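# Load a staple strip into a stapler and close it

## Task

Put the staple strip inside the stapler so it sits pressed against the stapler's front nose, then lower the stapler's top arm until it is shut. At the end no part of the robot may be in contact with the strip.

## Robot and tools

Robot: two arms on a table. left_arm has a left hand and stands on the +y side. right_arm has a right hand on the -y side. Each hand has index, middle and ring fingers plus a thumb, 16 hinge motors in all. Calibrated bases: left_arm at (-0.013, +0.255, 0) m and right_arm at (-0.030, -0.366, 0) m, both turned only slightly about z. Cameras: cam_high, cam_low, cam_left_wrist and cam_right_wrist, each 896x504. Image left and right do not match the arm names.

Scene frame: the origin is at table-top height, halfway between the nominal arm bases. +x points out over the table, +z points up, and +y points toward left_arm. Reported hand positions (metres) and quaternions (wxyz) are in this frame. They can be a few centimetres off, more so at long reach.

Hand point axes (right hand): +z runs along straight fingers toward the tips. +x runs across the palm away from the thumb. +y points out of the palm face. On the left hand, +x points toward the thumb instead. A rigid mast behind the wrist on the palm side can strike objects. Fingertips carry rubber caps. The right arm's elbow sags under load, so command a little higher than you want the hand to end up.

execute_actions(actions, cameras):
- actions is a list of actions, each lasting 0.5 s. An action is a table of up to 15 rows, one row per 1/30 s step. If there are fewer rows, the last row is held for the remaining steps.
- Each row is a single flat list of 48 numbers, each in [-1, 1], covering both arms even when one arm stays still.
- Numbers 1-6 are left_arm dx, dy, dz, rx, ry, rz. Numbers 7-22 are the left hand's motor goals. Number 23 is the left current_limit and number 24 the left speed. Numbers 25-48 repeat that layout for the right arm.
- dx, dy, dz, rx, ry, rz are offsets, not poses. They are measured along the scene axes from the arm's Hand target as it stood when the action began. 1.0 equals 0.6 m for translation or 180 degrees for rotation. rx, ry, rz together form one rotation vector, turning about the Hand target's position.
- Every row of an action is measured from that action's starting target, not from the previous row. Each new action starts from the updated target, so sending the same offset again moves the arm further. All zeros holds the current target and asks the arm to reach it again. A translation longer than 1.0 may be scaled down.
- Commanded orientation is clipped to within 40 degrees of the measured one. The arm may stop short of its target. If it rests short, send the gap as a further offset. Very small moves may not happen at all. To release a push against something, command the target back past the hand point.
- Motor goals are absolute positions in this order: index_mcp, index_abd, index_pip, index_dip, middle_mcp, middle_abd, middle_pip, middle_dip, ring_mcp, ring_abd, ring_pip, ring_dip, thumb_cmc, thumb_axl, thumb_mcp, thumb_ipl. Each value maps linearly between the hinge's two stops.
- Straight values: _mcp +0.75, _abd 0.00, _pip +0.58, _dip +0.70, thumb_cmc +0.71, thumb_axl +0.68, thumb_mcp +0.23, thumb_ipl +0.17.
- Moving toward -1 curls each finger toward the palm, and _abd swings the finger away from the thumb. thumb_cmc toward -1 brings the thumb round in front of the palm. thumb_axl rolls the thumb about its own axis. thumb_mcp and thumb_ipl bend the thumb.
- A 0 in a hand slot is a real goal, not 'no change'. To keep a hand as it is, copy back its hand_goal, hand_current_limit and hand_speed.
- current_limit runs from -1 (0 mA) to +1 (550 mA), never below 11 mA. speed maps so that the motor speed is (speed+1)/2 of 8.5 rad/s. They start at +0.4 and -0.6, and the last values sent stay in force.
- A finger presses only while its goal lies past the object's surface. Gear friction can keep a grip even after the goal is relaxed.
- cameras is a list of camera names, ["all"], or []. Leaving it out gives images only when actions is empty. An unknown camera name invalidates the whole call.

Results give each arm's hand point position and orientation, its Hand target (the next offsets count from this), joint positions, velocities and torques, and motor temperatures. Per hand motor they also give hand_goal, hand_measured, hand_current_ma (positive means pushing toward -1) and hand_state. hand_state is one of: moving; goal (at rest near its goal); blocked (at rest away from its goal and still pressing); overload (shut down). A call returns once the robot has settled, up to 3 s after its last action. The robot keeps holding its last command while you think.

zoom_image(camera, region): returns an enlarged crop of the newest image from one camera. region is [x0, y0, x1, y1] in pixels with the origin at the top left, at most 504 by 504.

read_manual(section): returns licence texts only and moves nothing.

finished_scene(scene): ends the current scene permanently. Pass the current scene number. The goal must still hold without the robot's help. Tool calls made later in the same reply run in the next scene.

Avoid:
- Dropping objects, or letting go of parts while they are moving.
- Slamming into or hitting the table, the stapler or other fixed objects, and very hard pushes.
- Anything falling from the table or being left off it.
- Contact between the two arms, including one hand gripping the other's fingers.
- Motor overheating. Long loads, stretched-out reach or pushing toward unreachable poses heat the motors. At 100 °C that arm goes limp for 30-60 s.
- Hand motors drawing 495 mA or more for 5 s. They shut off for 10 s.
- Arm stops. During a stop, new hand commands are discarded.

A loose object may occasionally be nudged by an outside push.

Each tool is called after "Call:" as a command line: name --argument value for each argument, lists and objects as JSON in quotes; but a table of rows of numbers goes row by row, as --pt "numbers of a row", without its own name.

## Session

Call:
execute_actions --actions '[]'

Scene clock: 0.00 s.
left_arm: end_effector_position=(+0.6099, +0.3830, +0.1906) hand_goal=(+0.754, +0.000, +0.576, +0.696, +0.754, +0.000, +0.576, +0.696, +0.754, +0.000, +0.576, +0.696, +0.714, +0.678, +0.226, +0.168) hand_measured=(+0.754, +0.000, +0.576, +0.696, +0.754, +0.000, +0.576, +0.696, +0.754, +0.000, +0.576, +0.696, +0.714, +0.678, +0.226, +0.168) hand_current_ma=(+0, +0, +0, +0, +0, +0, +0, +0, +0, +0, +0, +0, +0, +0, +0, +0) hand_state=(goal, goal, goal, goal, goal, goal, goal, goal, goal, goal, goal, goal, goal, goal, goal, goal) hand_current_limit=0.40 hand_speed=-0.60 end_effector_quat_wxyz=(+0.381, -0.141, +0.905, +0.127) | right_arm: end_effector_position=(+0.2442, -0.3245, +0.2093) hand_goal=(+0.754, +0.000, +0.576, +0.696, +0.754, +0.000, +0.576, +0.696, +0.754, +0.000, +0.576, +0.696, +0.714, +0.678, +0.226, +0.168) hand_measured=(+0.754, +0.000, +0.576, +0.696, +0.754, +0.000, +0.576, +0.696, +0.754, +0.000, +0.576, +0.696, +0.714, +0.678, +0.226, +0.168) hand_current_ma=(+0, +0, +0, +0, +0, +0, +0, +0, +0, +0, +0, +0, +0, +0, +0, +0) hand_state=(goal, goal, goal, goal, goal, goal, goal, goal, goal, goal, goal, goal, goal, goal, goal, goal) hand_current_limit=0.40 hand_speed=-0.60 end_effector_quat_wxyz=(+0.280, +0.165, +0.887, +0.329)
Joint positions: left_arm=[-0.021 1.714 1.372 -0.464 -0.351 -1.746] | right_arm=[-0.608 0.707 0.423 -0.931 -0.839 -1.629]
Joint velocities: within noise
Joint torques (N m): no reading
Motor temperatures (°C): left_arm=[26 26 25 24 24 24] | right_arm=[24 25 25 23 25 22]
Heat: left arm: hottest waist 26 °C; right arm: hottest shoulder 25 °C.
Hand target: left_arm +0.6188, +0.3829, +0.2073; +0.398, -0.143, +0.898, +0.124 | right_arm +0.2498, -0.3282, +0.2228; +0.295, +0.158, +0.885, +0.323

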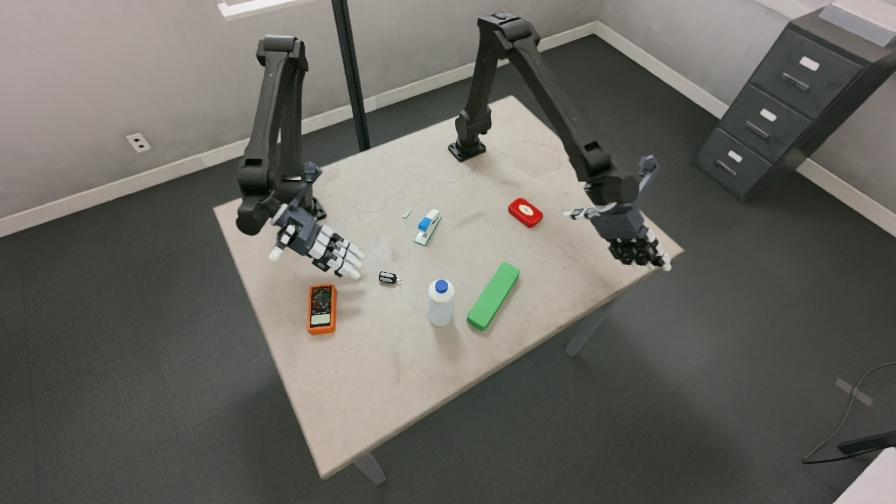

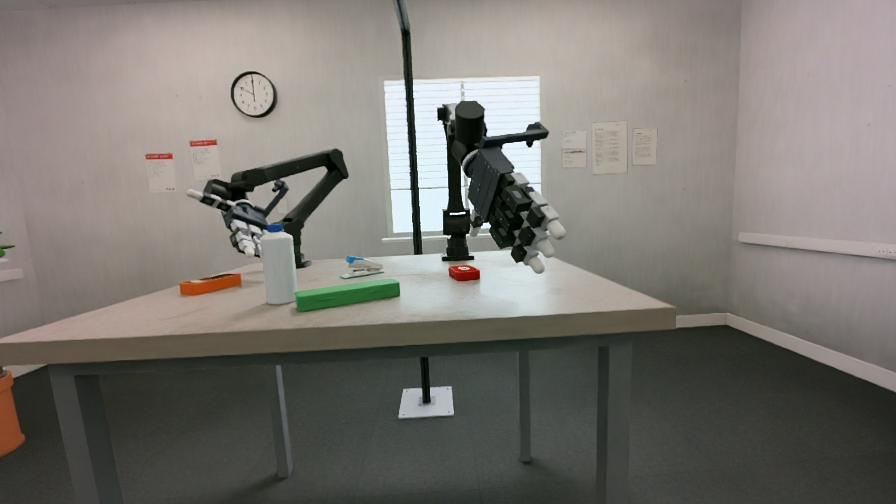

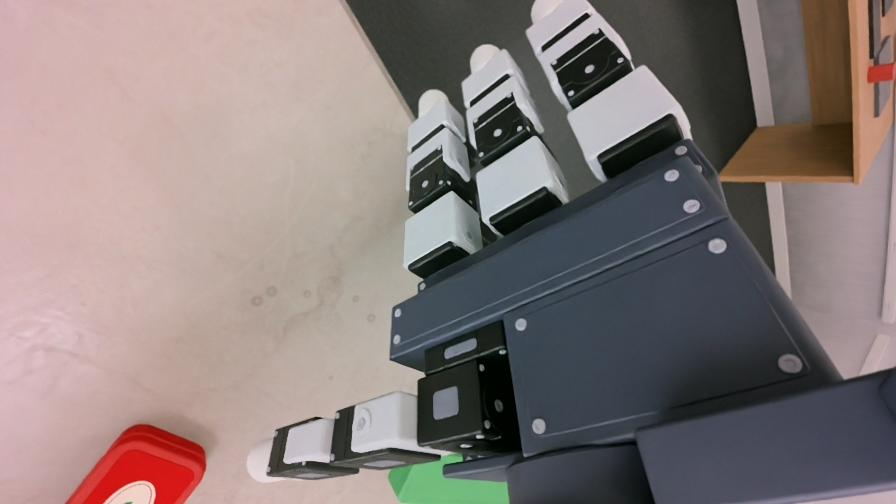

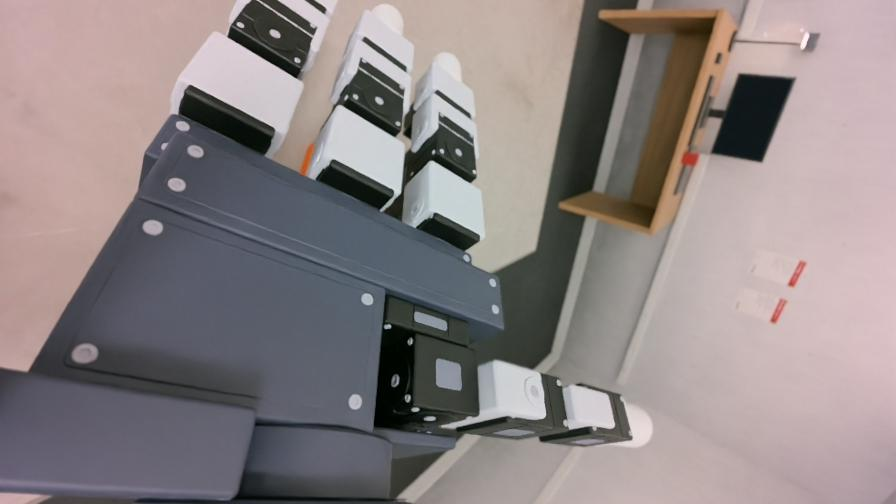

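Call:
zoom_image --camera "cam_high" --region '[370, 180, 490, 300]'

Call:
zoom_image --camera "cam_low" --region '[310, 230, 420, 290]'

Scaled by 4.200 from the camera's 896x504 image, which has a finer 1280x720 frame.

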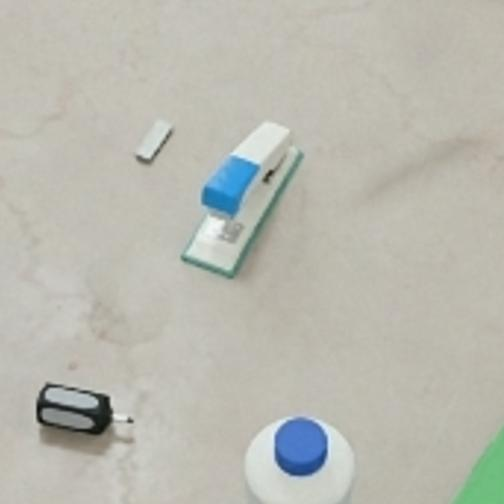

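Scaled by 4.582 from the camera's 896x504 image, which has a finer 1280x720 frame.

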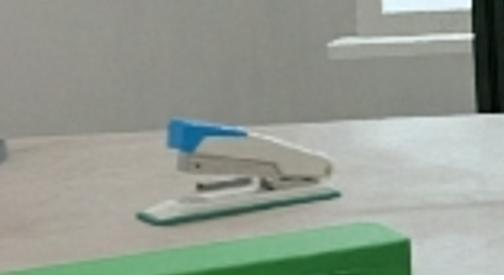

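Call:
execute_actions --actions '[[[0,0,0,0,0,0,0.754,0,0.576,0.696,0.754,0,0.576,0.696,0.754,0,0.576,0.696,0.714,0.678,0.226,0.168,0.4,-0.6,0,0.03,0.06,0.014,0.03,0.008,0.754,0,0.576,0.696,0.754,0,0.576,0.696,0.754,0,0.576,0.696,0.714,0.678,0.226,0.168,0.4,-0.6]],[[0,0,0,0,0,0,0.754,0,0.576,0.696,0.754,0,0.576,0.696,0.754,0,0.576,0.696,0.714,0.678,0.226,0.168,0.4,-0.6,-0.03,0.1,0,0.014,0.03,0.008,0.754,0,0.576,0.696,0.754,0,0.576,0.696,0.754,0,0.576,0.696,0.714,0.678,0.226,0.168,0.4,-0.6]],[[0,0,0,0,0,0,0.754,0,0.576,0.696,0.754,0,0.576,0.696,0.754,0,0.576,0.696,0.714,0.678,0.226,0.168,0.4,-0.6,-0.03,0.1,0,0.014,0.03,0.008,0.754,0,0.576,0.696,0.754,0,0.576,0.696,0.754,0,0.576,0.696,0.714,0.678,0.226,0.168,0.4,-0.6]]]' --cameras '["cam_high"]'

Scene clock: 314.57 s.
left_arm: end_effector_position=(+0.6099, +0.3830, +0.1906) hand_goal=(+0.754, +0.000, +0.576, +0.696, +0.754, +0.000, +0.576, +0.696, +0.754, +0.000, +0.576, +0.696, +0.714, +0.678, +0.226, +0.168) hand_measured=(+0.754, +0.000, +0.576, +0.696, +0.754, +0.000, +0.576, +0.696, +0.754, +0.000, +0.576, +0.696, +0.714, +0.678, +0.226, +0.168) hand_current_ma=(-2, +0, +1, +0, -2, +0, +1, +0, -2, +0, +1, +0, +0, -1, -2, -1) hand_state=(goal, goal, goal, goal, goal, goal, goal, goal, goal, goal, goal, goal, goal, goal, goal, goal) hand_current_limit=0.40 hand_speed=-0.60 end_effector_quat_wxyz=(+0.381, -0.141, +0.905, +0.127) | right_arm: end_effector_position=(+0.2137, -0.1928, +0.2556) hand_goal=(+0.754, +0.000, +0.576, +0.696, +0.754, +0.000, +0.576, +0.696, +0.754, +0.000, +0.576, +0.696, +0.714, +0.678, +0.226, +0.168) hand_measured=(+0.762, +0.000, +0.578, +0.696, +0.760, +0.000, +0.578, +0.696, +0.762, +0.000, +0.578, +0.696, +0.722, +0.678, +0.224, +0.168) hand_current_ma=(+33, +0, +5, +0, +27, +0, +4, +0, +35, +0, +3, +0, +31, -3, -7, -1) hand_state=(goal, goal, goal, goal, goal, goal, goal, goal, goal, goal, goal, goal, goal, goal, goal, goal) hand_current_limit=0.40 hand_speed=-0.60 end_effector_quat_wxyz=(+0.136, +0.190, +0.902, +0.361)
Joint positions: left_arm=[-0.021 1.714 1.372 -0.464 -0.351 -1.746] | right_arm=[0.146 0.467 0.505 -1.01 -0.556 -0.812]
Joint torques (N m): left_arm=[-0.09 -17.49 11.66 1.18 -0.33 -0.04] | right_arm=[-0.09 0.91 9.76 1.83 -0.59 0]
Motor temperatures (°C): left_arm=[25 30 36 24 25 24] | right_arm=[24 25 36 23 28 22]
Heat: left arm: hottest elbow 36 °C; right arm: hottest elbow 36 °C.
Hand target: left_arm +0.6188, +0.3829, +0.2073; +0.398, -0.143, +0.898, +0.124 | right_arm +0.2138, -0.1902, +0.2589; +0.144, +0.187, +0.900, +0.366
Off the commanded pose: left_arm 0.019 m, 2 deg | right_arm 0.004 m, 1 deg.
Images, in order (width x height): cam_high 896x504.

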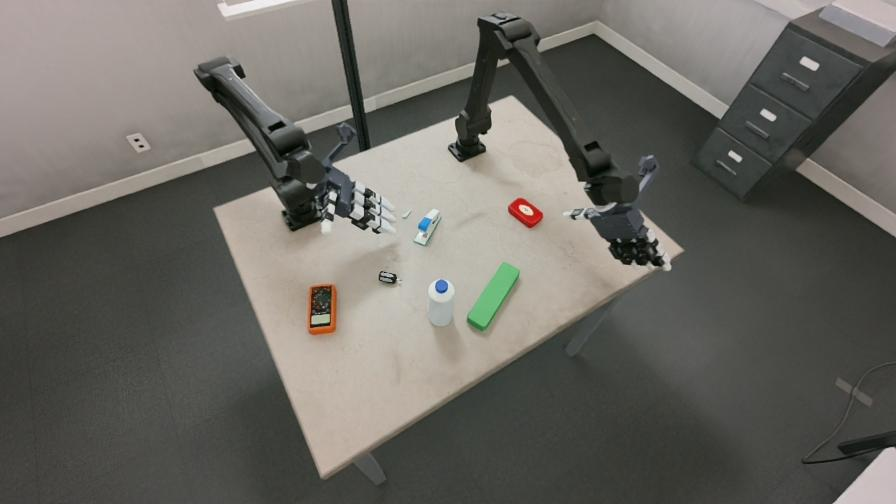

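Call:
execute_actions --actions '[[[0,0,0,0,0,0,0.754,0,0.576,0.696,0.754,0,0.576,0.696,0.754,0,0.576,0.696,0.714,0.678,0.226,0.168,0.4,-0.6,-0.036,0.11,0,0.004,0.012,0.002,0.754,0,0.576,0.696,0.754,0,0.576,0.696,0.754,0,0.576,0.696,0.714,0.678,0.226,0.168,0.4,-0.6]],[[0,0,0,0,0,0,0.754,0,0.576,0.696,0.754,0,0.576,0.696,0.754,0,0.576,0.696,0.714,0.678,0.226,0.168,0.4,-0.6,-0.036,0.12,0,0.004,0.012,0.002,0.754,0,0.576,0.696,0.754,0,0.576,0.696,0.754,0,0.576,0.696,0.714,0.678,0.226,0.168,0.4,-0.6]],[[0,0,0,0,0,0,0.754,0,0.576,0.696,0.754,0,0.576,0.696,0.754,0,0.576,0.696,0.714,0.678,0.226,0.168,0.4,-0.6,-0.036,0.12,0,0.005,0.013,0.003,0.754,0,0.576,0.696,0.754,0,0.576,0.696,0.754,0,0.576,0.696,0.714,0.678,0.226,0.168,0.4,-0.6]]]' --cameras '["cam_high","cam_right_wrist"]'

Scene clock: 329.77 s.
left_arm: end_effector_position=(+0.6099, +0.3830, +0.1906) hand_goal=(+0.754, +0.000, +0.576, +0.696, +0.754, +0.000, +0.576, +0.696, +0.754, +0.000, +0.576, +0.696, +0.714, +0.678, +0.226, +0.168) hand_measured=(+0.754, +0.000, +0.576, +0.696, +0.754, +0.000, +0.576, +0.696, +0.754, +0.000, +0.576, +0.696, +0.714, +0.678, +0.226, +0.168) hand_current_ma=(-2, +0, +1, +0, -2, +0, +1, +0, -2, +0, +1, +0, +0, -1, -2, -1) hand_state=(goal, goal, goal, goal, goal, goal, goal, goal, goal, goal, goal, goal, goal, goal, goal, goal) hand_current_limit=0.40 hand_speed=-0.60 end_effector_quat_wxyz=(+0.381, -0.141, +0.905, +0.127) | right_arm: end_effector_position=(+0.1374, +0.0049, +0.2139) hand_goal=(+0.754, +0.000, +0.576, +0.696, +0.754, +0.000, +0.576, +0.696, +0.754, +0.000, +0.576, +0.696, +0.714, +0.678, +0.226, +0.168) hand_measured=(+0.764, +0.000, +0.578, +0.696, +0.762, +0.000, +0.578, +0.696, +0.764, +0.000, +0.578, +0.696, +0.722, +0.678, +0.224, +0.168) hand_current_ma=(+37, +2, +5, +0, +32, +2, +5, +0, +41, +2, +4, +0, +33, -3, -10, -1) hand_state=(goal, goal, goal, goal, goal, goal, goal, goal, goal, goal, goal, goal, goal, goal, goal, goal) hand_current_limit=0.40 hand_speed=-0.60 end_effector_quat_wxyz=(+0.077, +0.192, +0.920, +0.333)
Joint positions: left_arm=[-0.021 1.714 1.372 -0.464 -0.351 -1.746] | right_arm=[1.226 0.833 0.548 -0.592 0.071 0.063]
Joint torques (N m): left_arm=[-0.09 -17.44 11.66 1.18 -0.32 -0.04] | right_arm=[-1.26 -2.43 14.82 2.22 0.18 -0.03]
Heat: left arm: hottest elbow 37 °C; right arm: hottest elbow 36 °C.
Hand target: left_arm +0.6188, +0.3829, +0.2073; +0.398, -0.143, +0.898, +0.124 | right_arm +0.1489, +0.0199, +0.2588; +0.083, +0.201, +0.901, +0.375
Off the commanded pose: left_arm 0.019 m, 2 deg | right_arm 0.049 m, 5 deg.
Images, in order (width x height): cam_high 896x504, cam_right_wrist 896x504.

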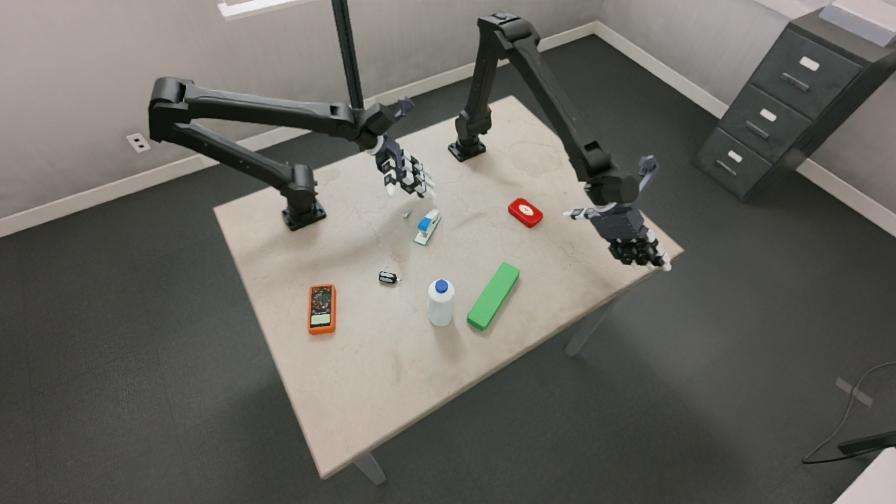

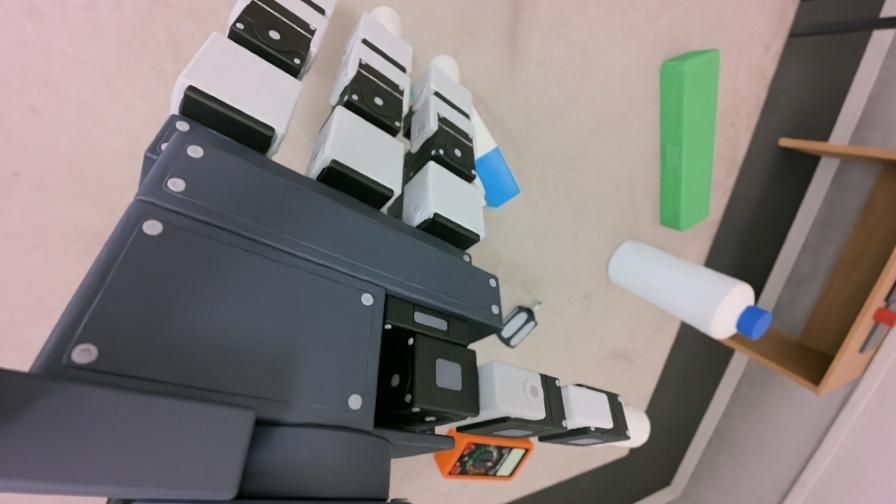

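Call:
execute_actions --actions '[[[0,0,0,0,0,0,0.754,0,0.576,0.696,0.754,0,0.576,0.696,0.754,0,0.576,0.696,0.714,0.678,0.226,0.168,0.4,-0.6,-0.06,0.07,0,0,0,0,0.754,0,0.576,0.696,0.754,0,0.576,0.696,0.754,0,0.576,0.696,0.714,0.678,0.226,0.168,0.4,-0.6]],[[0,0,0,0,0,0,0.754,0,0.576,0.696,0.754,0,0.576,0.696,0.754,0,0.576,0.696,0.714,0.678,0.226,0.168,0.4,-0.6,-0.06,0.07,0.02,0,0,0,0.754,0,0.576,0.696,0.754,0,0.576,0.696,0.754,0,0.576,0.696,0.714,0.678,0.226,0.168,0.4,-0.6]]]' --cameras '["cam_right_wrist"]'

Scene clock: 343.20 s.
left_arm: end_effector_position=(+0.6099, +0.3830, +0.1906) hand_goal=(+0.754, +0.000, +0.576, +0.696, +0.754, +0.000, +0.576, +0.696, +0.754, +0.000, +0.576, +0.696, +0.714, +0.678, +0.226, +0.168) hand_measured=(+0.754, +0.000, +0.576, +0.696, +0.754, +0.000, +0.576, +0.696, +0.754, +0.000, +0.576, +0.696, +0.714, +0.678, +0.226, +0.168) hand_current_ma=(-2, +0, +1, +0, -2, +0, +1, +0, -2, +0, +1, +0, +0, -1, -2, -1) hand_state=(goal, goal, goal, goal, goal, goal, goal, goal, goal, goal, goal, goal, goal, goal, goal, goal) hand_current_limit=0.40 hand_speed=-0.60 end_effector_quat_wxyz=(+0.381, -0.141, +0.905, +0.127) | right_arm: end_effector_position=(+0.0710, +0.0902, +0.2397) hand_goal=(+0.754, +0.000, +0.576, +0.696, +0.754, +0.000, +0.576, +0.696, +0.754, +0.000, +0.576, +0.696, +0.714, +0.678, +0.226, +0.168) hand_measured=(+0.764, +0.000, +0.578, +0.696, +0.762, +0.000, +0.578, +0.696, +0.764, +0.000, +0.578, +0.696, +0.722, +0.678, +0.222, +0.168) hand_current_ma=(+39, +2, +5, +0, +33, +2, +5, +0, +44, +2, +4, +0, +33, -3, -15, -2) hand_state=(goal, goal, goal, goal, goal, goal, goal, goal, goal, goal, goal, goal, goal, goal, goal, goal) hand_current_limit=0.40 hand_speed=-0.60 end_effector_quat_wxyz=(+0.087, +0.189, +0.914, +0.348)
Joint positions: left_arm=[-0.021 1.714 1.372 -0.464 -0.351 -1.746] | right_arm=[1.534 1.057 0.723 -0.552 0.286 0.29]
Joint torques (N m): left_arm=[-0.09 -17.44 11.66 1.18 -0.32 -0.04] | right_arm=[-1.9 -4.66 14 1.59 0.37 -0.04]
Heat: left arm: hottest elbow 37 °C; right arm: hottest elbow 37 °C.
Hand target: left_arm +0.6188, +0.3829, +0.2073; +0.398, -0.143, +0.898, +0.124 | right_arm +0.0769, +0.1038, +0.2708; +0.083, +0.201, +0.901, +0.375
Off the commanded pose: left_arm 0.019 m, 2 deg | right_arm 0.035 m, 4 deg.
Images, in order (width x height): cam_right_wrist 896x504.

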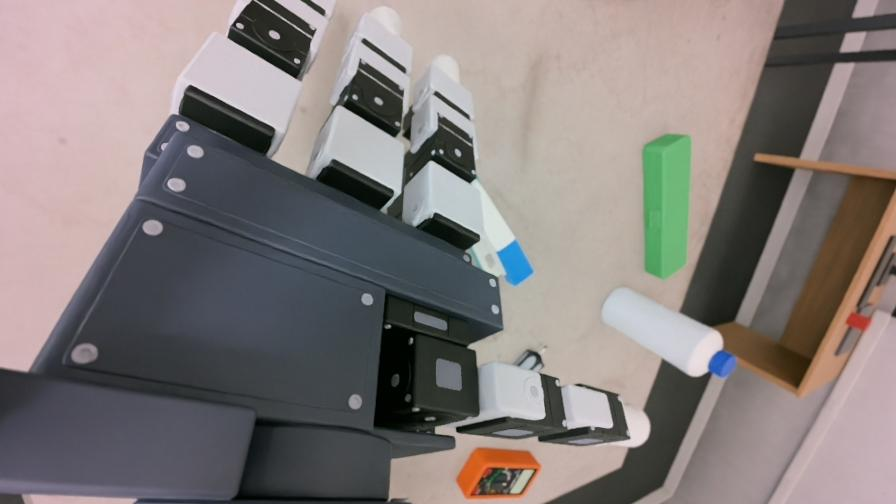

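Call:
zoom_image --camera "cam_right_wrist" --region '[450, 160, 570, 300]'

Scaled by 3.600 from the camera's 896x504 image, which has a finer 1280x720 frame.

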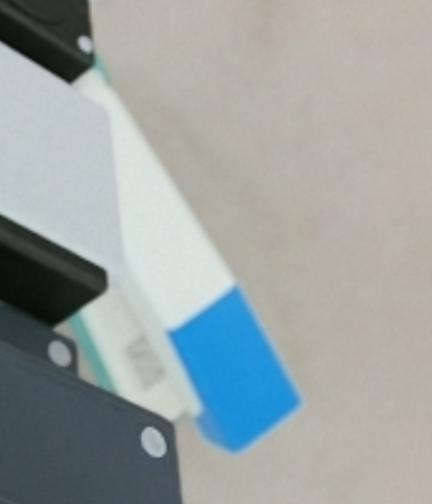

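Call:
execute_actions --actions '[[[0,0,0,0,0,0,0.754,0,0.576,0.696,0.754,0,0.576,0.696,0.754,0,0.576,0.696,0.714,0.678,0.226,0.168,0.4,-0.6,0.0758,-0.031,0,-0.0123,0.0457,-0.087,0.754,0,-0.3,0.3,0.754,0,-0.3,0.3,0.754,0,-0.3,0.3,0.714,0.678,0.226,0.168,0.4,-0.6]],[[0,0,0,0,0,0,0.754,0,0.576,0.696,0.754,0,0.576,0.696,0.754,0,0.576,0.696,0.714,0.678,0.226,0.168,0.4,-0.6,0.0758,-0.031,0,-0.0123,0.0457,-0.087,0.754,0,-0.7,0.04,0.754,0,-0.7,0.04,0.754,0,-0.7,0.04,0.714,0.678,0.226,0.168,0.4,-0.6]],[[0,0,0,0,0,0,0.754,0,0.576,0.696,0.754,0,0.576,0.696,0.754,0,0.576,0.696,0.714,0.678,0.226,0.168,0.4,-0.6,0.0758,-0.031,0,-0.0123,0.0457,-0.087,0.754,0,-0.7,0.04,0.754,0,-0.7,0.04,0.754,0,-0.7,0.04,0.714,0.678,0.226,0.168,0.4,-0.6]]]' --cameras '["cam_high","cam_right_wrist"]'

Scene clock: 473.03 s.
left_arm: end_effector_position=(+0.6099, +0.3830, +0.1906) hand_goal=(+0.754, +0.000, +0.576, +0.696, +0.754, +0.000, +0.576, +0.696, +0.754, +0.000, +0.576, +0.696, +0.714, +0.678, +0.226, +0.168) hand_measured=(+0.754, +0.000, +0.576, +0.696, +0.754, +0.000, +0.576, +0.696, +0.754, +0.000, +0.576, +0.696, +0.714, +0.678, +0.226, +0.168) hand_current_ma=(-2, +0, +1, +0, -2, +0, +1, +0, -2, +0, +1, +0, +0, -1, -2, -1) hand_state=(goal, goal, goal, goal, goal, goal, goal, goal, goal, goal, goal, goal, goal, goal, goal, goal) hand_current_limit=0.40 hand_speed=-0.60 end_effector_quat_wxyz=(+0.381, -0.141, +0.905, +0.127) | right_arm: end_effector_position=(+0.2119, +0.0344, +0.2454) hand_goal=(+0.754, +0.000, -0.700, +0.040, +0.754, +0.000, -0.700, +0.040, +0.754, +0.000, -0.700, +0.040, +0.714, +0.678, +0.226, +0.168) hand_measured=(+0.760, +0.000, -0.692, +0.044, +0.760, +0.000, -0.692, +0.042, +0.762, +0.000, -0.694, +0.044, +0.720, +0.678, +0.222, +0.168) hand_current_ma=(+26, +0, +29, +11, +20, +0, +28, +10, +28, +1, +22, +11, +19, -3, -18, -2) hand_state=(goal, goal, goal, goal, goal, goal, goal, goal, goal, goal, goal, goal, goal, goal, goal, goal) hand_current_limit=0.40 hand_speed=-0.60 end_effector_quat_wxyz=(+0.057, +0.607, +0.770, +0.188)
Joint positions: left_arm=[-0.021 1.714 1.372 -0.464 -0.351 -1.746] | right_arm=[1.277 1.291 1.121 -1.088 0.248 1.022]
Joint torques (N m): left_arm=[-0.09 -17.49 11.66 1.18 -0.32 -0.04] | right_arm=[-0.38 -7.18 13.94 0.4 0.27 -0.03]
Motor temperatures (°C): left_arm=[25 31 38 24 25 24] | right_arm=[24 25 45 23 26 22]
Heat: left arm: hottest elbow 38 °C; right arm: hottest elbow 45 °C.
Hand target: left_arm +0.6188, +0.3829, +0.2073; +0.398, -0.143, +0.898, +0.124 | right_arm +0.2135, +0.0481, +0.2708; +0.047, +0.609, +0.764, +0.209
Off the commanded pose: left_arm 0.019 m, 2 deg | right_arm 0.029 m, 3 deg.
Images, in order (width x height): cam_high 896x504, cam_right_wrist 896x504.

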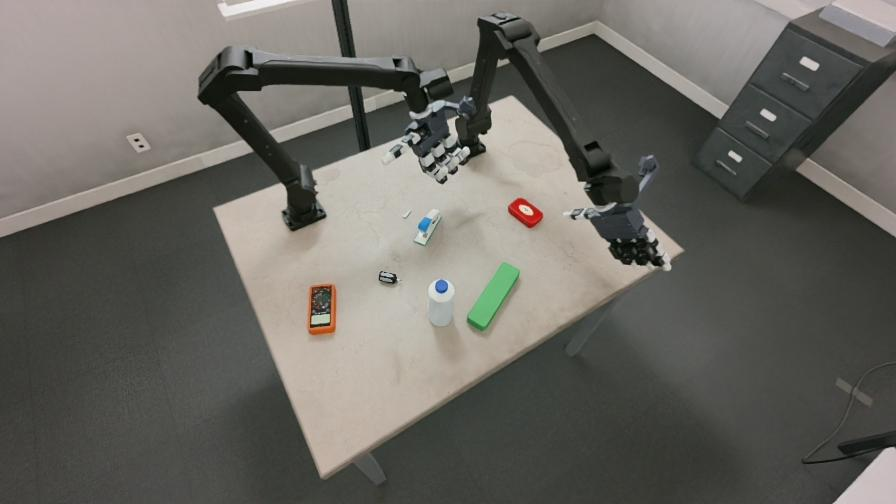

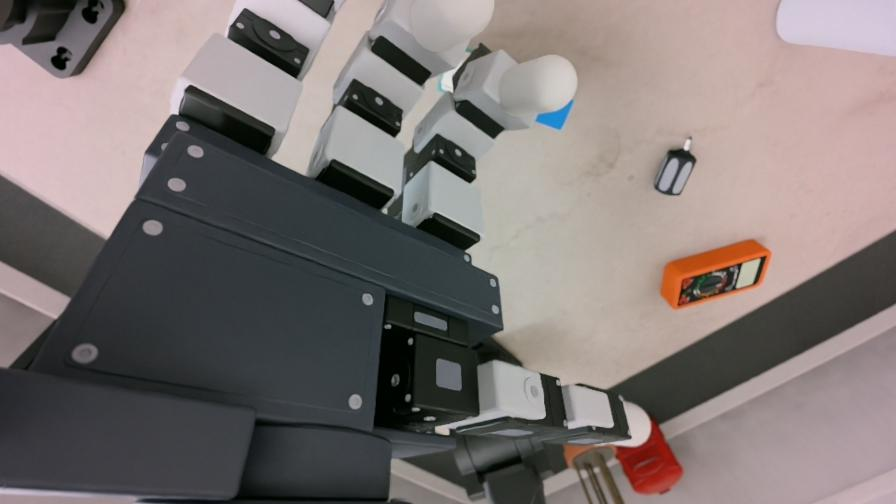

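Call:
execute_actions --actions '[[[0,0,0,0,0,0,0.754,0,0.576,0.696,0.754,0,0.576,0.696,0.754,0,0.576,0.696,0.714,0.678,0.226,0.168,0.4,-0.6,0.0758,-0.031,0,-0.0123,0.0457,-0.087,0.754,0,0.1,0.4,0.754,0,0.1,0.4,0.754,0,0.1,0.4,0.714,0.678,0.226,0.168,0.4,-0.6]],[[0,0,0,0,0,0,0.754,0,0.576,0.696,0.754,0,0.576,0.696,0.754,0,0.576,0.696,0.714,0.678,0.226,0.168,0.4,-0.6,0.0758,-0.031,0,-0.0123,0.0457,-0.087,0.754,0,0.1,0.4,0.754,0,0.1,0.4,0.754,0,0.1,0.4,0.714,0.678,0.226,0.168,0.4,-0.6]],[[0,0,0,0,0,0,0.754,0,0.576,0.696,0.754,0,0.576,0.696,0.754,0,0.576,0.696,0.714,0.678,0.226,0.168,0.4,-0.6,0.0758,-0.031,0,-0.0123,0.0457,-0.087,0.754,0,0.1,0.4,0.754,0,0.1,0.4,0.754,0,0.1,0.4,0.714,0.678,0.226,0.168,0.4,-0.6]]]' --cameras '["cam_high","cam_right_wrist"]'

Scene clock: 487.67 s.
left_arm: end_effector_position=(+0.6099, +0.3830, +0.1906) hand_goal=(+0.754, +0.000, +0.576, +0.696, +0.754, +0.000, +0.576, +0.696, +0.754, +0.000, +0.576, +0.696, +0.714, +0.678, +0.226, +0.168) hand_measured=(+0.754, +0.000, +0.576, +0.696, +0.754, +0.000, +0.576, +0.696, +0.754, +0.000, +0.576, +0.696, +0.714, +0.678, +0.226, +0.168) hand_current_ma=(-2, +0, +1, +0, -2, +0, +1, +0, -2, +0, +1, +0, +0, -1, -2, -1) hand_state=(goal, goal, goal, goal, goal, goal, goal, goal, goal, goal, goal, goal, goal, goal, goal, goal) hand_current_limit=0.40 hand_speed=-0.60 end_effector_quat_wxyz=(+0.381, -0.141, +0.905, +0.127) | right_arm: end_effector_position=(+0.3481, -0.0185, +0.2475) hand_goal=(+0.754, +0.000, +0.100, +0.400, +0.754, +0.000, +0.100, +0.400, +0.754, +0.000, +0.100, +0.400, +0.714, +0.678, +0.226, +0.168) hand_measured=(+0.756, +0.000, +0.100, +0.398, +0.754, +0.000, +0.100, +0.398, +0.754, +0.000, +0.100, +0.398, +0.716, +0.678, +0.220, +0.168) hand_current_ma=(+4, +2, +0, -8, +2, +1, +0, -7, +2, +2, +0, -8, +4, -3, -25, -2) hand_state=(goal, goal, goal, goal, goal, goal, goal, goal, goal, goal, goal, goal, goal, goal, goal, goal) hand_current_limit=0.40 hand_speed=-0.60 end_effector_quat_wxyz=(+0.011, +0.886, +0.464, -0.023)
Joint positions: left_arm=[-0.021 1.714 1.372 -0.464 -0.351 -1.746] | right_arm=[0.892 1.747 1.753 -1.628 0 1.519]
Joint torques (N m): left_arm=[-0.09 -17.44 11.67 1.17 -0.32 -0.04] | right_arm=[-0.38 -13.16 12.94 -0.29 -0.09 0.03]
Heat: left arm: hottest elbow 38 °C; right arm: hottest elbow 44 °C.
Hand target: left_arm +0.6188, +0.3829, +0.2073; +0.398, -0.143, +0.898, +0.124 | right_arm +0.3498, -0.0077, +0.2707; +0.000, +0.887, +0.463, +0.000
Off the commanded pose: left_arm 0.019 m, 2 deg | right_arm 0.026 m, 3 deg.
Images, in order (width x height): cam_high 896x504, cam_right_wrist 896x504.

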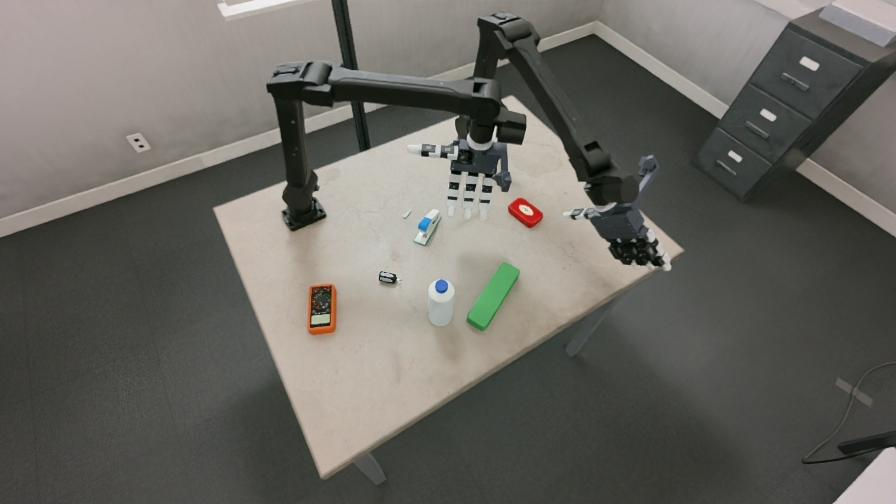

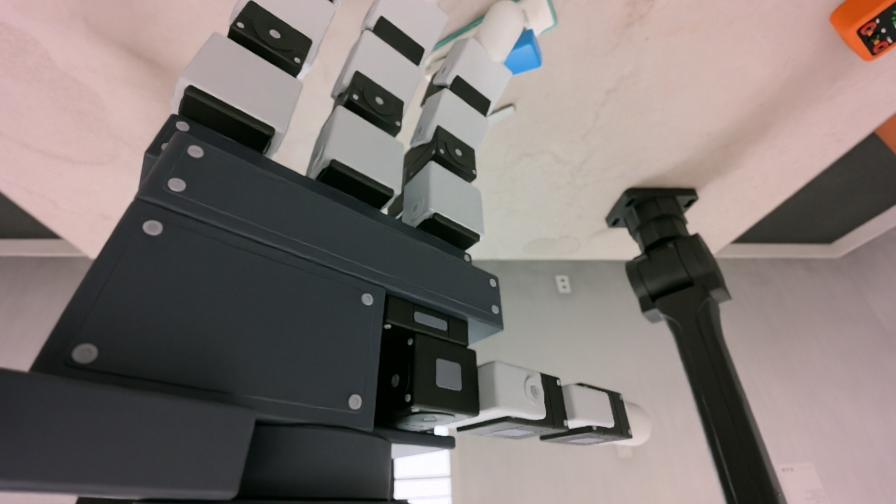

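Call:
execute_actions --actions '[[[0,0,0,0,0,0,0.754,0,0.576,0.696,0.754,0,0.576,0.696,0.754,0,0.576,0.696,0.714,0.678,0.226,0.168,0.4,-0.6,0.01,0.01,-0.1,0,0,0,0.754,0,-0.7,0.04,0.754,0,-0.7,0.04,0.754,0,-0.7,0.04,0.714,0.678,0.226,0.168,0.4,-0.6]],[[0,0,0,0,0,0,0.754,0,0.576,0.696,0.754,0,0.576,0.696,0.754,0,0.576,0.696,0.714,0.678,0.226,0.168,0.4,-0.6,0.01,0.01,-0.1,0,0,0,0.754,0,-0.7,0.04,0.754,0,-0.7,0.04,0.754,0,-0.7,0.04,0.714,0.678,0.226,0.168,0.4,-0.6]]]' --cameras '["cam_low","cam_right_wrist"]'

Scene clock: 517.27 s.
left_arm: end_effector_position=(+0.6099, +0.3830, +0.1906) hand_goal=(+0.754, +0.000, +0.576, +0.696, +0.754, +0.000, +0.576, +0.696, +0.754, +0.000, +0.576, +0.696, +0.714, +0.678, +0.226, +0.168) hand_measured=(+0.754, +0.000, +0.576, +0.696, +0.754, +0.000, +0.576, +0.696, +0.754, +0.000, +0.576, +0.696, +0.714, +0.678, +0.226, +0.168) hand_current_ma=(-2, +0, +1, +0, -2, +0, +1, +0, -2, +0, +1, +0, +0, -1, -2, -1) hand_state=(goal, goal, goal, goal, goal, goal, goal, goal, goal, goal, goal, goal, goal, goal, goal, goal) hand_current_limit=0.40 hand_speed=-0.60 end_effector_quat_wxyz=(+0.381, -0.141, +0.905, +0.127) | right_arm: end_effector_position=(+0.3611, -0.0016, +0.1403) hand_goal=(+0.754, +0.000, -0.700, +0.040, +0.754, +0.000, -0.700, +0.040, +0.754, +0.000, -0.700, +0.040, +0.714, +0.678, +0.226, +0.168) hand_measured=(+0.756, +0.000, -0.692, +0.044, +0.754, +0.000, -0.692, +0.044, +0.754, +0.002, -0.694, +0.044, +0.716, +0.678, +0.222, +0.168) hand_current_ma=(+4, +3, +31, +12, +2, +3, +30, +11, +2, +3, +24, +13, +3, -3, -16, -2) hand_state=(goal, goal, goal, goal, goal, goal, goal, goal, goal, goal, goal, goal, goal, goal, goal, goal) hand_current_limit=0.40 hand_speed=-0.60 end_effector_quat_wxyz=(+0.007, +0.886, +0.463, -0.016)
Joint positions: left_arm=[-0.021 1.714 1.372 -0.464 -0.351 -1.746] | right_arm=[0.892 1.828 1.584 -1.361 0 1.521]
Joint torques (N m): left_arm=[-0.09 -17.44 11.66 1.18 -0.32 -0.04] | right_arm=[-0.73 -14.15 9.13 0.42 -0.03 -0.01]
Heat: left arm: hottest elbow 38 °C; right arm: hottest elbow 41 °C.
Hand target: left_arm +0.6188, +0.3829, +0.2073; +0.398, -0.143, +0.898, +0.124 | right_arm +0.3619, +0.0043, +0.1509; +0.000, +0.886, +0.463, +0.000
Off the commanded pose: left_arm 0.019 m, 2 deg | right_arm 0.012 m, 2 deg.
Images, in order (width x height): cam_low 896x504, cam_right_wrist 896x504.

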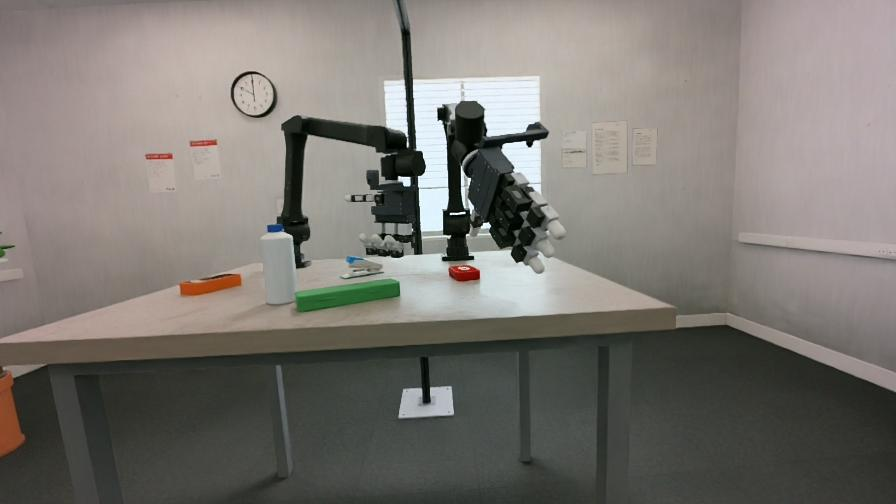

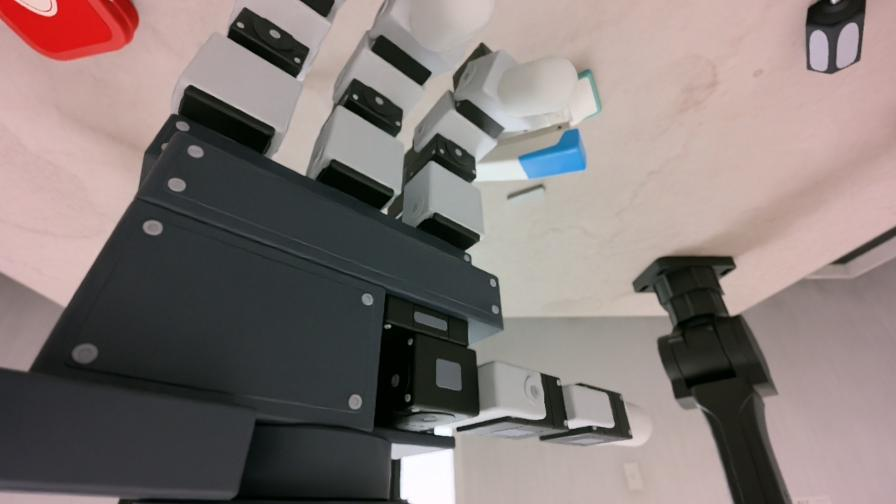

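Call:
execute_actions --actions '[[[0,0,0,0,0,0,0.754,0,0.576,0.696,0.754,0,0.576,0.696,0.754,0,0.576,0.696,0.714,0.678,0.226,0.168,0.4,-0.6,0,0.12,-0.05,0,0,0,0.754,0,-0.7,0.04,0.754,0,-0.7,0.04,0.754,0,-0.7,0.04,0.714,0.678,0.226,0.168,0.4,-0.6]],[[0,0,0,0,0,0,0.754,0,0.576,0.696,0.754,0,0.576,0.696,0.754,0,0.576,0.696,0.714,0.678,0.226,0.168,0.4,-0.6,0,0,-0.01,0,0,0,0.754,0,-0.7,0.04,0.754,0,-0.7,0.04,0.754,0,-0.7,0.04,0.714,0.678,0.226,0.168,0.4,-0.6]]]' --cameras '["cam_right_wrist"]'

Call:
zoom_image --camera "cam_right_wrist" --region '[470, 50, 720, 250]'

Scene clock: 528.83 s.
left_arm: end_effector_position=(+0.6099, +0.3830, +0.1906) hand_goal=(+0.754, +0.000, +0.576, +0.696, +0.754, +0.000, +0.576, +0.696, +0.754, +0.000, +0.576, +0.696, +0.714, +0.678, +0.226, +0.168) hand_measured=(+0.754, +0.000, +0.576, +0.696, +0.754, +0.000, +0.576, +0.696, +0.754, +0.000, +0.576, +0.696, +0.714, +0.678, +0.226, +0.168) hand_current_ma=(-2, +0, +1, +0, -2, +0, +1, +0, -2, +0, +1, +0, +0, -1, -2, -1) hand_state=(goal, goal, goal, goal, goal, goal, goal, goal, goal, goal, goal, goal, goal, goal, goal, goal) hand_current_limit=0.40 hand_speed=-0.60 end_effector_quat_wxyz=(+0.381, -0.141, +0.905, +0.127) | right_arm: end_effector_position=(+0.3488, +0.0672, +0.0924) hand_goal=(+0.754, +0.000, -0.700, +0.040, +0.754, +0.000, -0.700, +0.040, +0.754, +0.000, -0.700, +0.040, +0.714, +0.678, +0.226, +0.168) hand_measured=(+0.754, +0.000, -0.692, +0.044, +0.754, +0.000, -0.692, +0.044, +0.754, +0.002, -0.694, +0.044, +0.714, +0.678, +0.222, +0.168) hand_current_ma=(+1, +3, +27, +12, +0, +3, +27, +11, +0, +3, +21, +13, +0, -3, -16, -2) hand_state=(goal, goal, goal, goal, goal, goal, goal, goal, goal, goal, goal, goal, goal, goal, goal, goal) hand_current_limit=0.40 hand_speed=-0.60 end_effector_quat_wxyz=(+0.014, +0.881, +0.472, -0.028)
Joint positions: left_arm=[-0.021 1.714 1.372 -0.464 -0.351 -1.746] | right_arm=[0.979 2.003 1.717 -1.347 -0.002 1.588]
Joint torques (N m): left_arm=[-0.09 -17.44 11.64 1.17 -0.32 -0.04] | right_arm=[-2.37 -15.79 11.64 0.18 0.13 0.04]
Heat: left arm: hottest elbow 38 °C; right arm: hottest elbow 41 °C.
Hand target: left_arm +0.6188, +0.3829, +0.2073; +0.398, -0.143, +0.898, +0.124 | right_arm +0.3620, +0.0762, +0.1149; +0.000, +0.887, +0.463, +0.000
Off the commanded pose: left_arm 0.019 m, 2 deg | right_arm 0.027 m, 4 deg.
Images, in order (width x height): cam_right_wrist 896x504.

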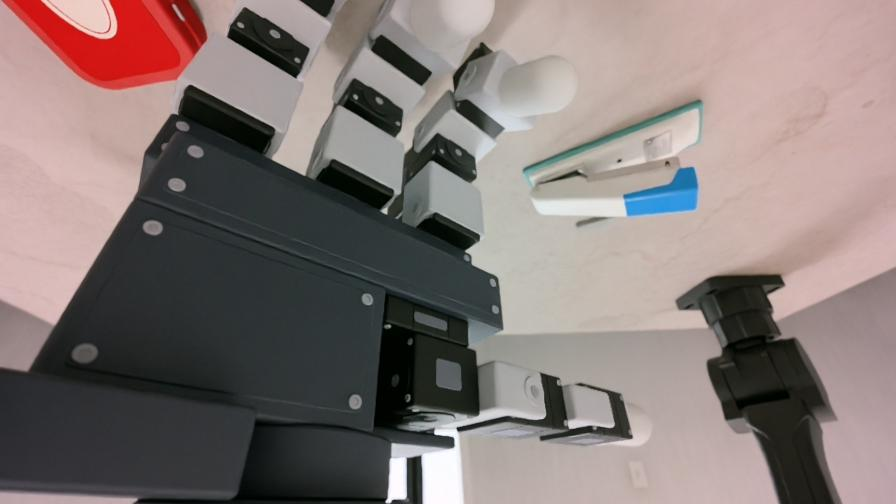

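Scaled by 2.016 from the camera's 896x504 image, which has a finer 1280x720 frame.

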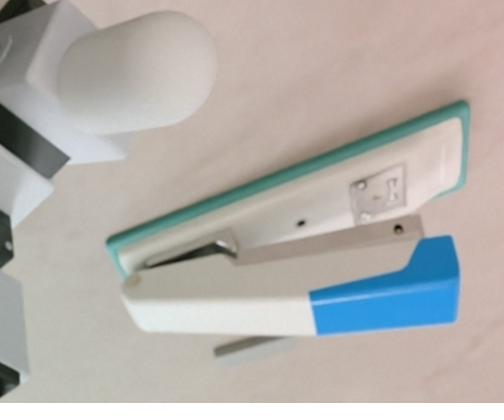

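Call:
zoom_image --camera "cam_right_wrist" --region '[510, 90, 710, 235]'

Scaled by 2.520 from the camera's 896x504 image, which has a finer 1280x720 frame.

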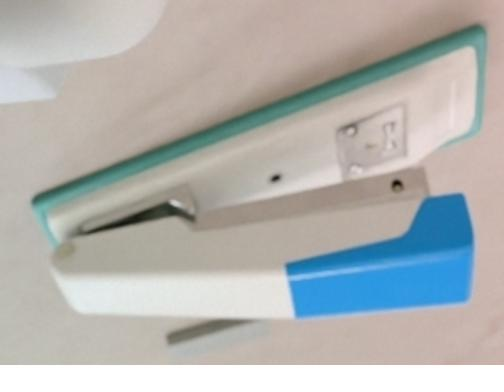

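Call:
execute_actions --actions '[[[0,0,0,0,0,0,0.754,0,0.576,0.696,0.754,0,0.576,0.696,0.754,0,0.576,0.696,0.714,0.678,0.226,0.168,0.4,-0.6,0,0,0.13,0,0,0,0.754,0,-0.7,0.04,0.754,0,-0.7,0.04,0.754,0,-0.7,0.04,0.714,0.678,0.226,0.168,0.4,-0.6]],[[0,0,0,0,0,0,0.754,0,0.576,0.696,0.754,0,0.576,0.696,0.754,0,0.576,0.696,0.714,0.678,0.226,0.168,0.4,-0.6,0,-0.05,0.13,0,0,0,0.754,0,-0.7,0.04,0.754,0,-0.7,0.04,0.754,0,-0.7,0.04,0.714,0.678,0.226,0.168,0.4,-0.6]],[[0,0,0,0,0,0,0.754,0,0.576,0.696,0.754,0,0.576,0.696,0.754,0,0.576,0.696,0.714,0.678,0.226,0.168,0.4,-0.6,-0.04,-0.15,0,0,0,0,0.754,0,-0.7,0.04,0.754,0,-0.7,0.04,0.754,0,-0.7,0.04,0.714,0.678,0.226,0.168,0.4,-0.6]],[[0,0,0,0,0,0,0.754,0,0.576,0.696,0.754,0,0.576,0.696,0.754,0,0.576,0.696,0.714,0.678,0.226,0.168,0.4,-0.6,-0.05,-0.15,0,0,0,0,0.754,0,-0.7,0.04,0.754,0,-0.7,0.04,0.754,0,-0.7,0.04,0.714,0.678,0.226,0.168,0.4,-0.6]],[[0,0,0,0,0,0,0.754,0,0.576,0.696,0.754,0,0.576,0.696,0.754,0,0.576,0.696,0.714,0.678,0.226,0.168,0.4,-0.6,-0.05,-0.15,0,0,0,0,0.754,0,-0.7,0.04,0.754,0,-0.7,0.04,0.754,0,-0.7,0.04,0.714,0.678,0.226,0.168,0.4,-0.6]],[[0,0,0,0,0,0,0.754,0,0.576,0.696,0.754,0,0.576,0.696,0.754,0,0.576,0.696,0.714,0.678,0.226,0.168,0.4,-0.6,-0.04,-0.15,0,0,0,0,0.754,0,-0.7,0.04,0.754,0,-0.7,0.04,0.754,0,-0.7,0.04,0.714,0.678,0.226,0.168,0.4,-0.6]]]' --cameras '["cam_high","cam_right_wrist"]'

Scene clock: 720.93 s.
left_arm: end_effector_position=(+0.6099, +0.3830, +0.1906) hand_goal=(+0.754, +0.000, +0.576, +0.696, +0.754, +0.000, +0.576, +0.696, +0.754, +0.000, +0.576, +0.696, +0.714, +0.678, +0.226, +0.168) hand_measured=(+0.754, +0.000, +0.576, +0.696, +0.754, +0.000, +0.576, +0.696, +0.754, +0.000, +0.576, +0.696, +0.714, +0.678, +0.226, +0.168) hand_current_ma=(-2, +0, +1, +0, -2, +0, +1, +0, -2, +0, +1, +0, +0, -1, -2, -1) hand_state=(goal, goal, goal, goal, goal, goal, goal, goal, goal, goal, goal, goal, goal, goal, goal, goal) hand_current_limit=0.40 hand_speed=-0.60 end_effector_quat_wxyz=(+0.381, -0.141, +0.905, +0.127) | right_arm: end_effector_position=(+0.2283, -0.3378, +0.1852) hand_goal=(+0.754, +0.000, -0.700, +0.040, +0.754, +0.000, -0.700, +0.040, +0.754, +0.000, -0.700, +0.040, +0.714, +0.678, +0.226, +0.168) hand_measured=(+0.756, +0.000, -0.696, +0.044, +0.754, +0.000, -0.696, +0.042, +0.756, +0.000, -0.696, +0.044, +0.716, +0.678, +0.222, +0.168) hand_current_ma=(+5, +0, +16, +11, +2, +0, +16, +10, +4, +0, +13, +11, +5, -3, -16, -2) hand_state=(goal, goal, goal, goal, goal, goal, goal, goal, goal, goal, goal, goal, goal, goal, goal, goal) hand_current_limit=0.40 hand_speed=-0.60 end_effector_quat_wxyz=(+0.031, +0.883, +0.464, -0.063)
Joint positions: left_arm=[-0.021 1.714 1.372 -0.464 -0.351 -1.746] | right_arm=[0.471 1.004 0.849 -1.542 0.061 1.098]
Joint torques (N m): left_arm=[-0.09 -17.38 11.67 1.18 -0.32 -0.04] | right_arm=[-0.38 -2.32 10.18 -0.2 0.03 -0.1]
Heat: left arm: hottest elbow 40 °C; right arm: hottest elbow 43 °C.
Hand target: left_arm +0.6188, +0.3829, +0.2073; +0.398, -0.143, +0.898, +0.124 | right_arm +0.2341, -0.3331, +0.1920; +0.030, +0.880, +0.471, -0.056
Off the commanded pose: left_arm 0.019 m, 2 deg | right_arm 0.010 m, 1 deg.
led back after a hold (right arm): the arm was led back toward your command in small steps, so it may still be short of it.
pose unreachable (right arm): on one or more control steps of this call, first in action 0 (counted from 0), this arm could not follow its commanded pose, so it was not sent that pose on those steps. It may still have moved: this result reports where it is.
cause: moving toward the commanded pose would bring a part of the arm too close to another arm (a part of this arm just beyond joint 4 (wrist pitch) and a part of the left arm just beyond its joint 3 (elbow), 82 mm apart when this arm was first held).
Images, in order (width x height): cam_high 896x504, cam_right_wrist 896x504.

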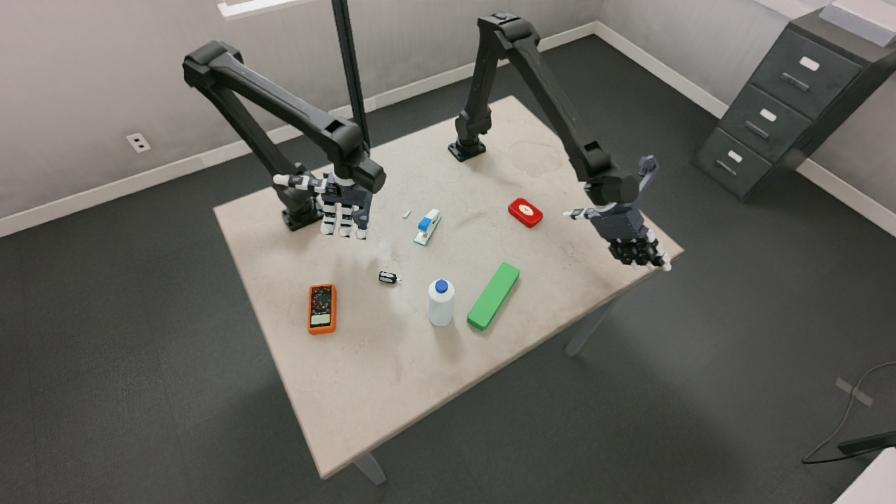

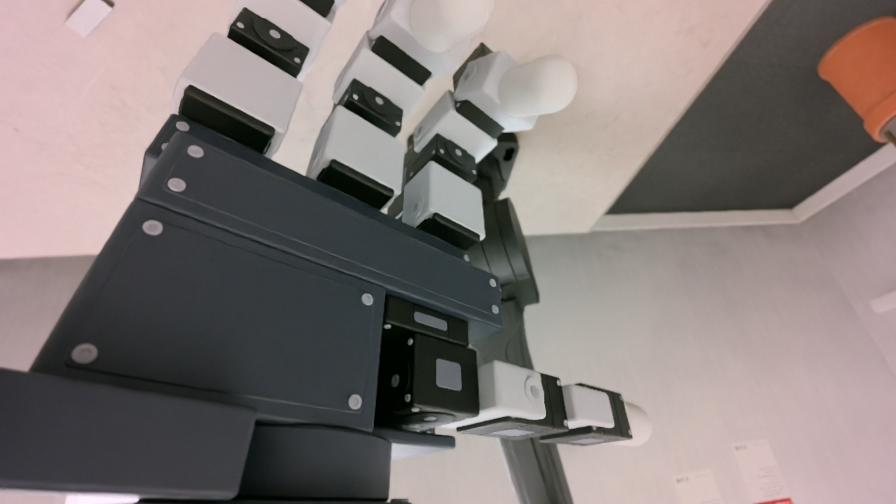

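Call:
zoom_image --camera "cam_right_wrist" --region '[0, 0, 180, 100]'

Scaled by 2.800 from the camera's 896x504 image, which has a finer 1280x720 frame.

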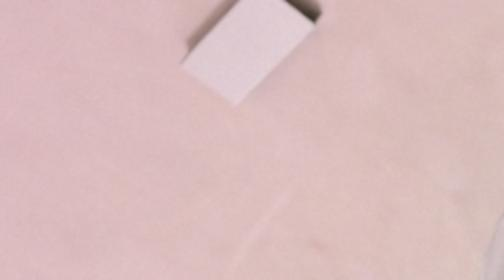

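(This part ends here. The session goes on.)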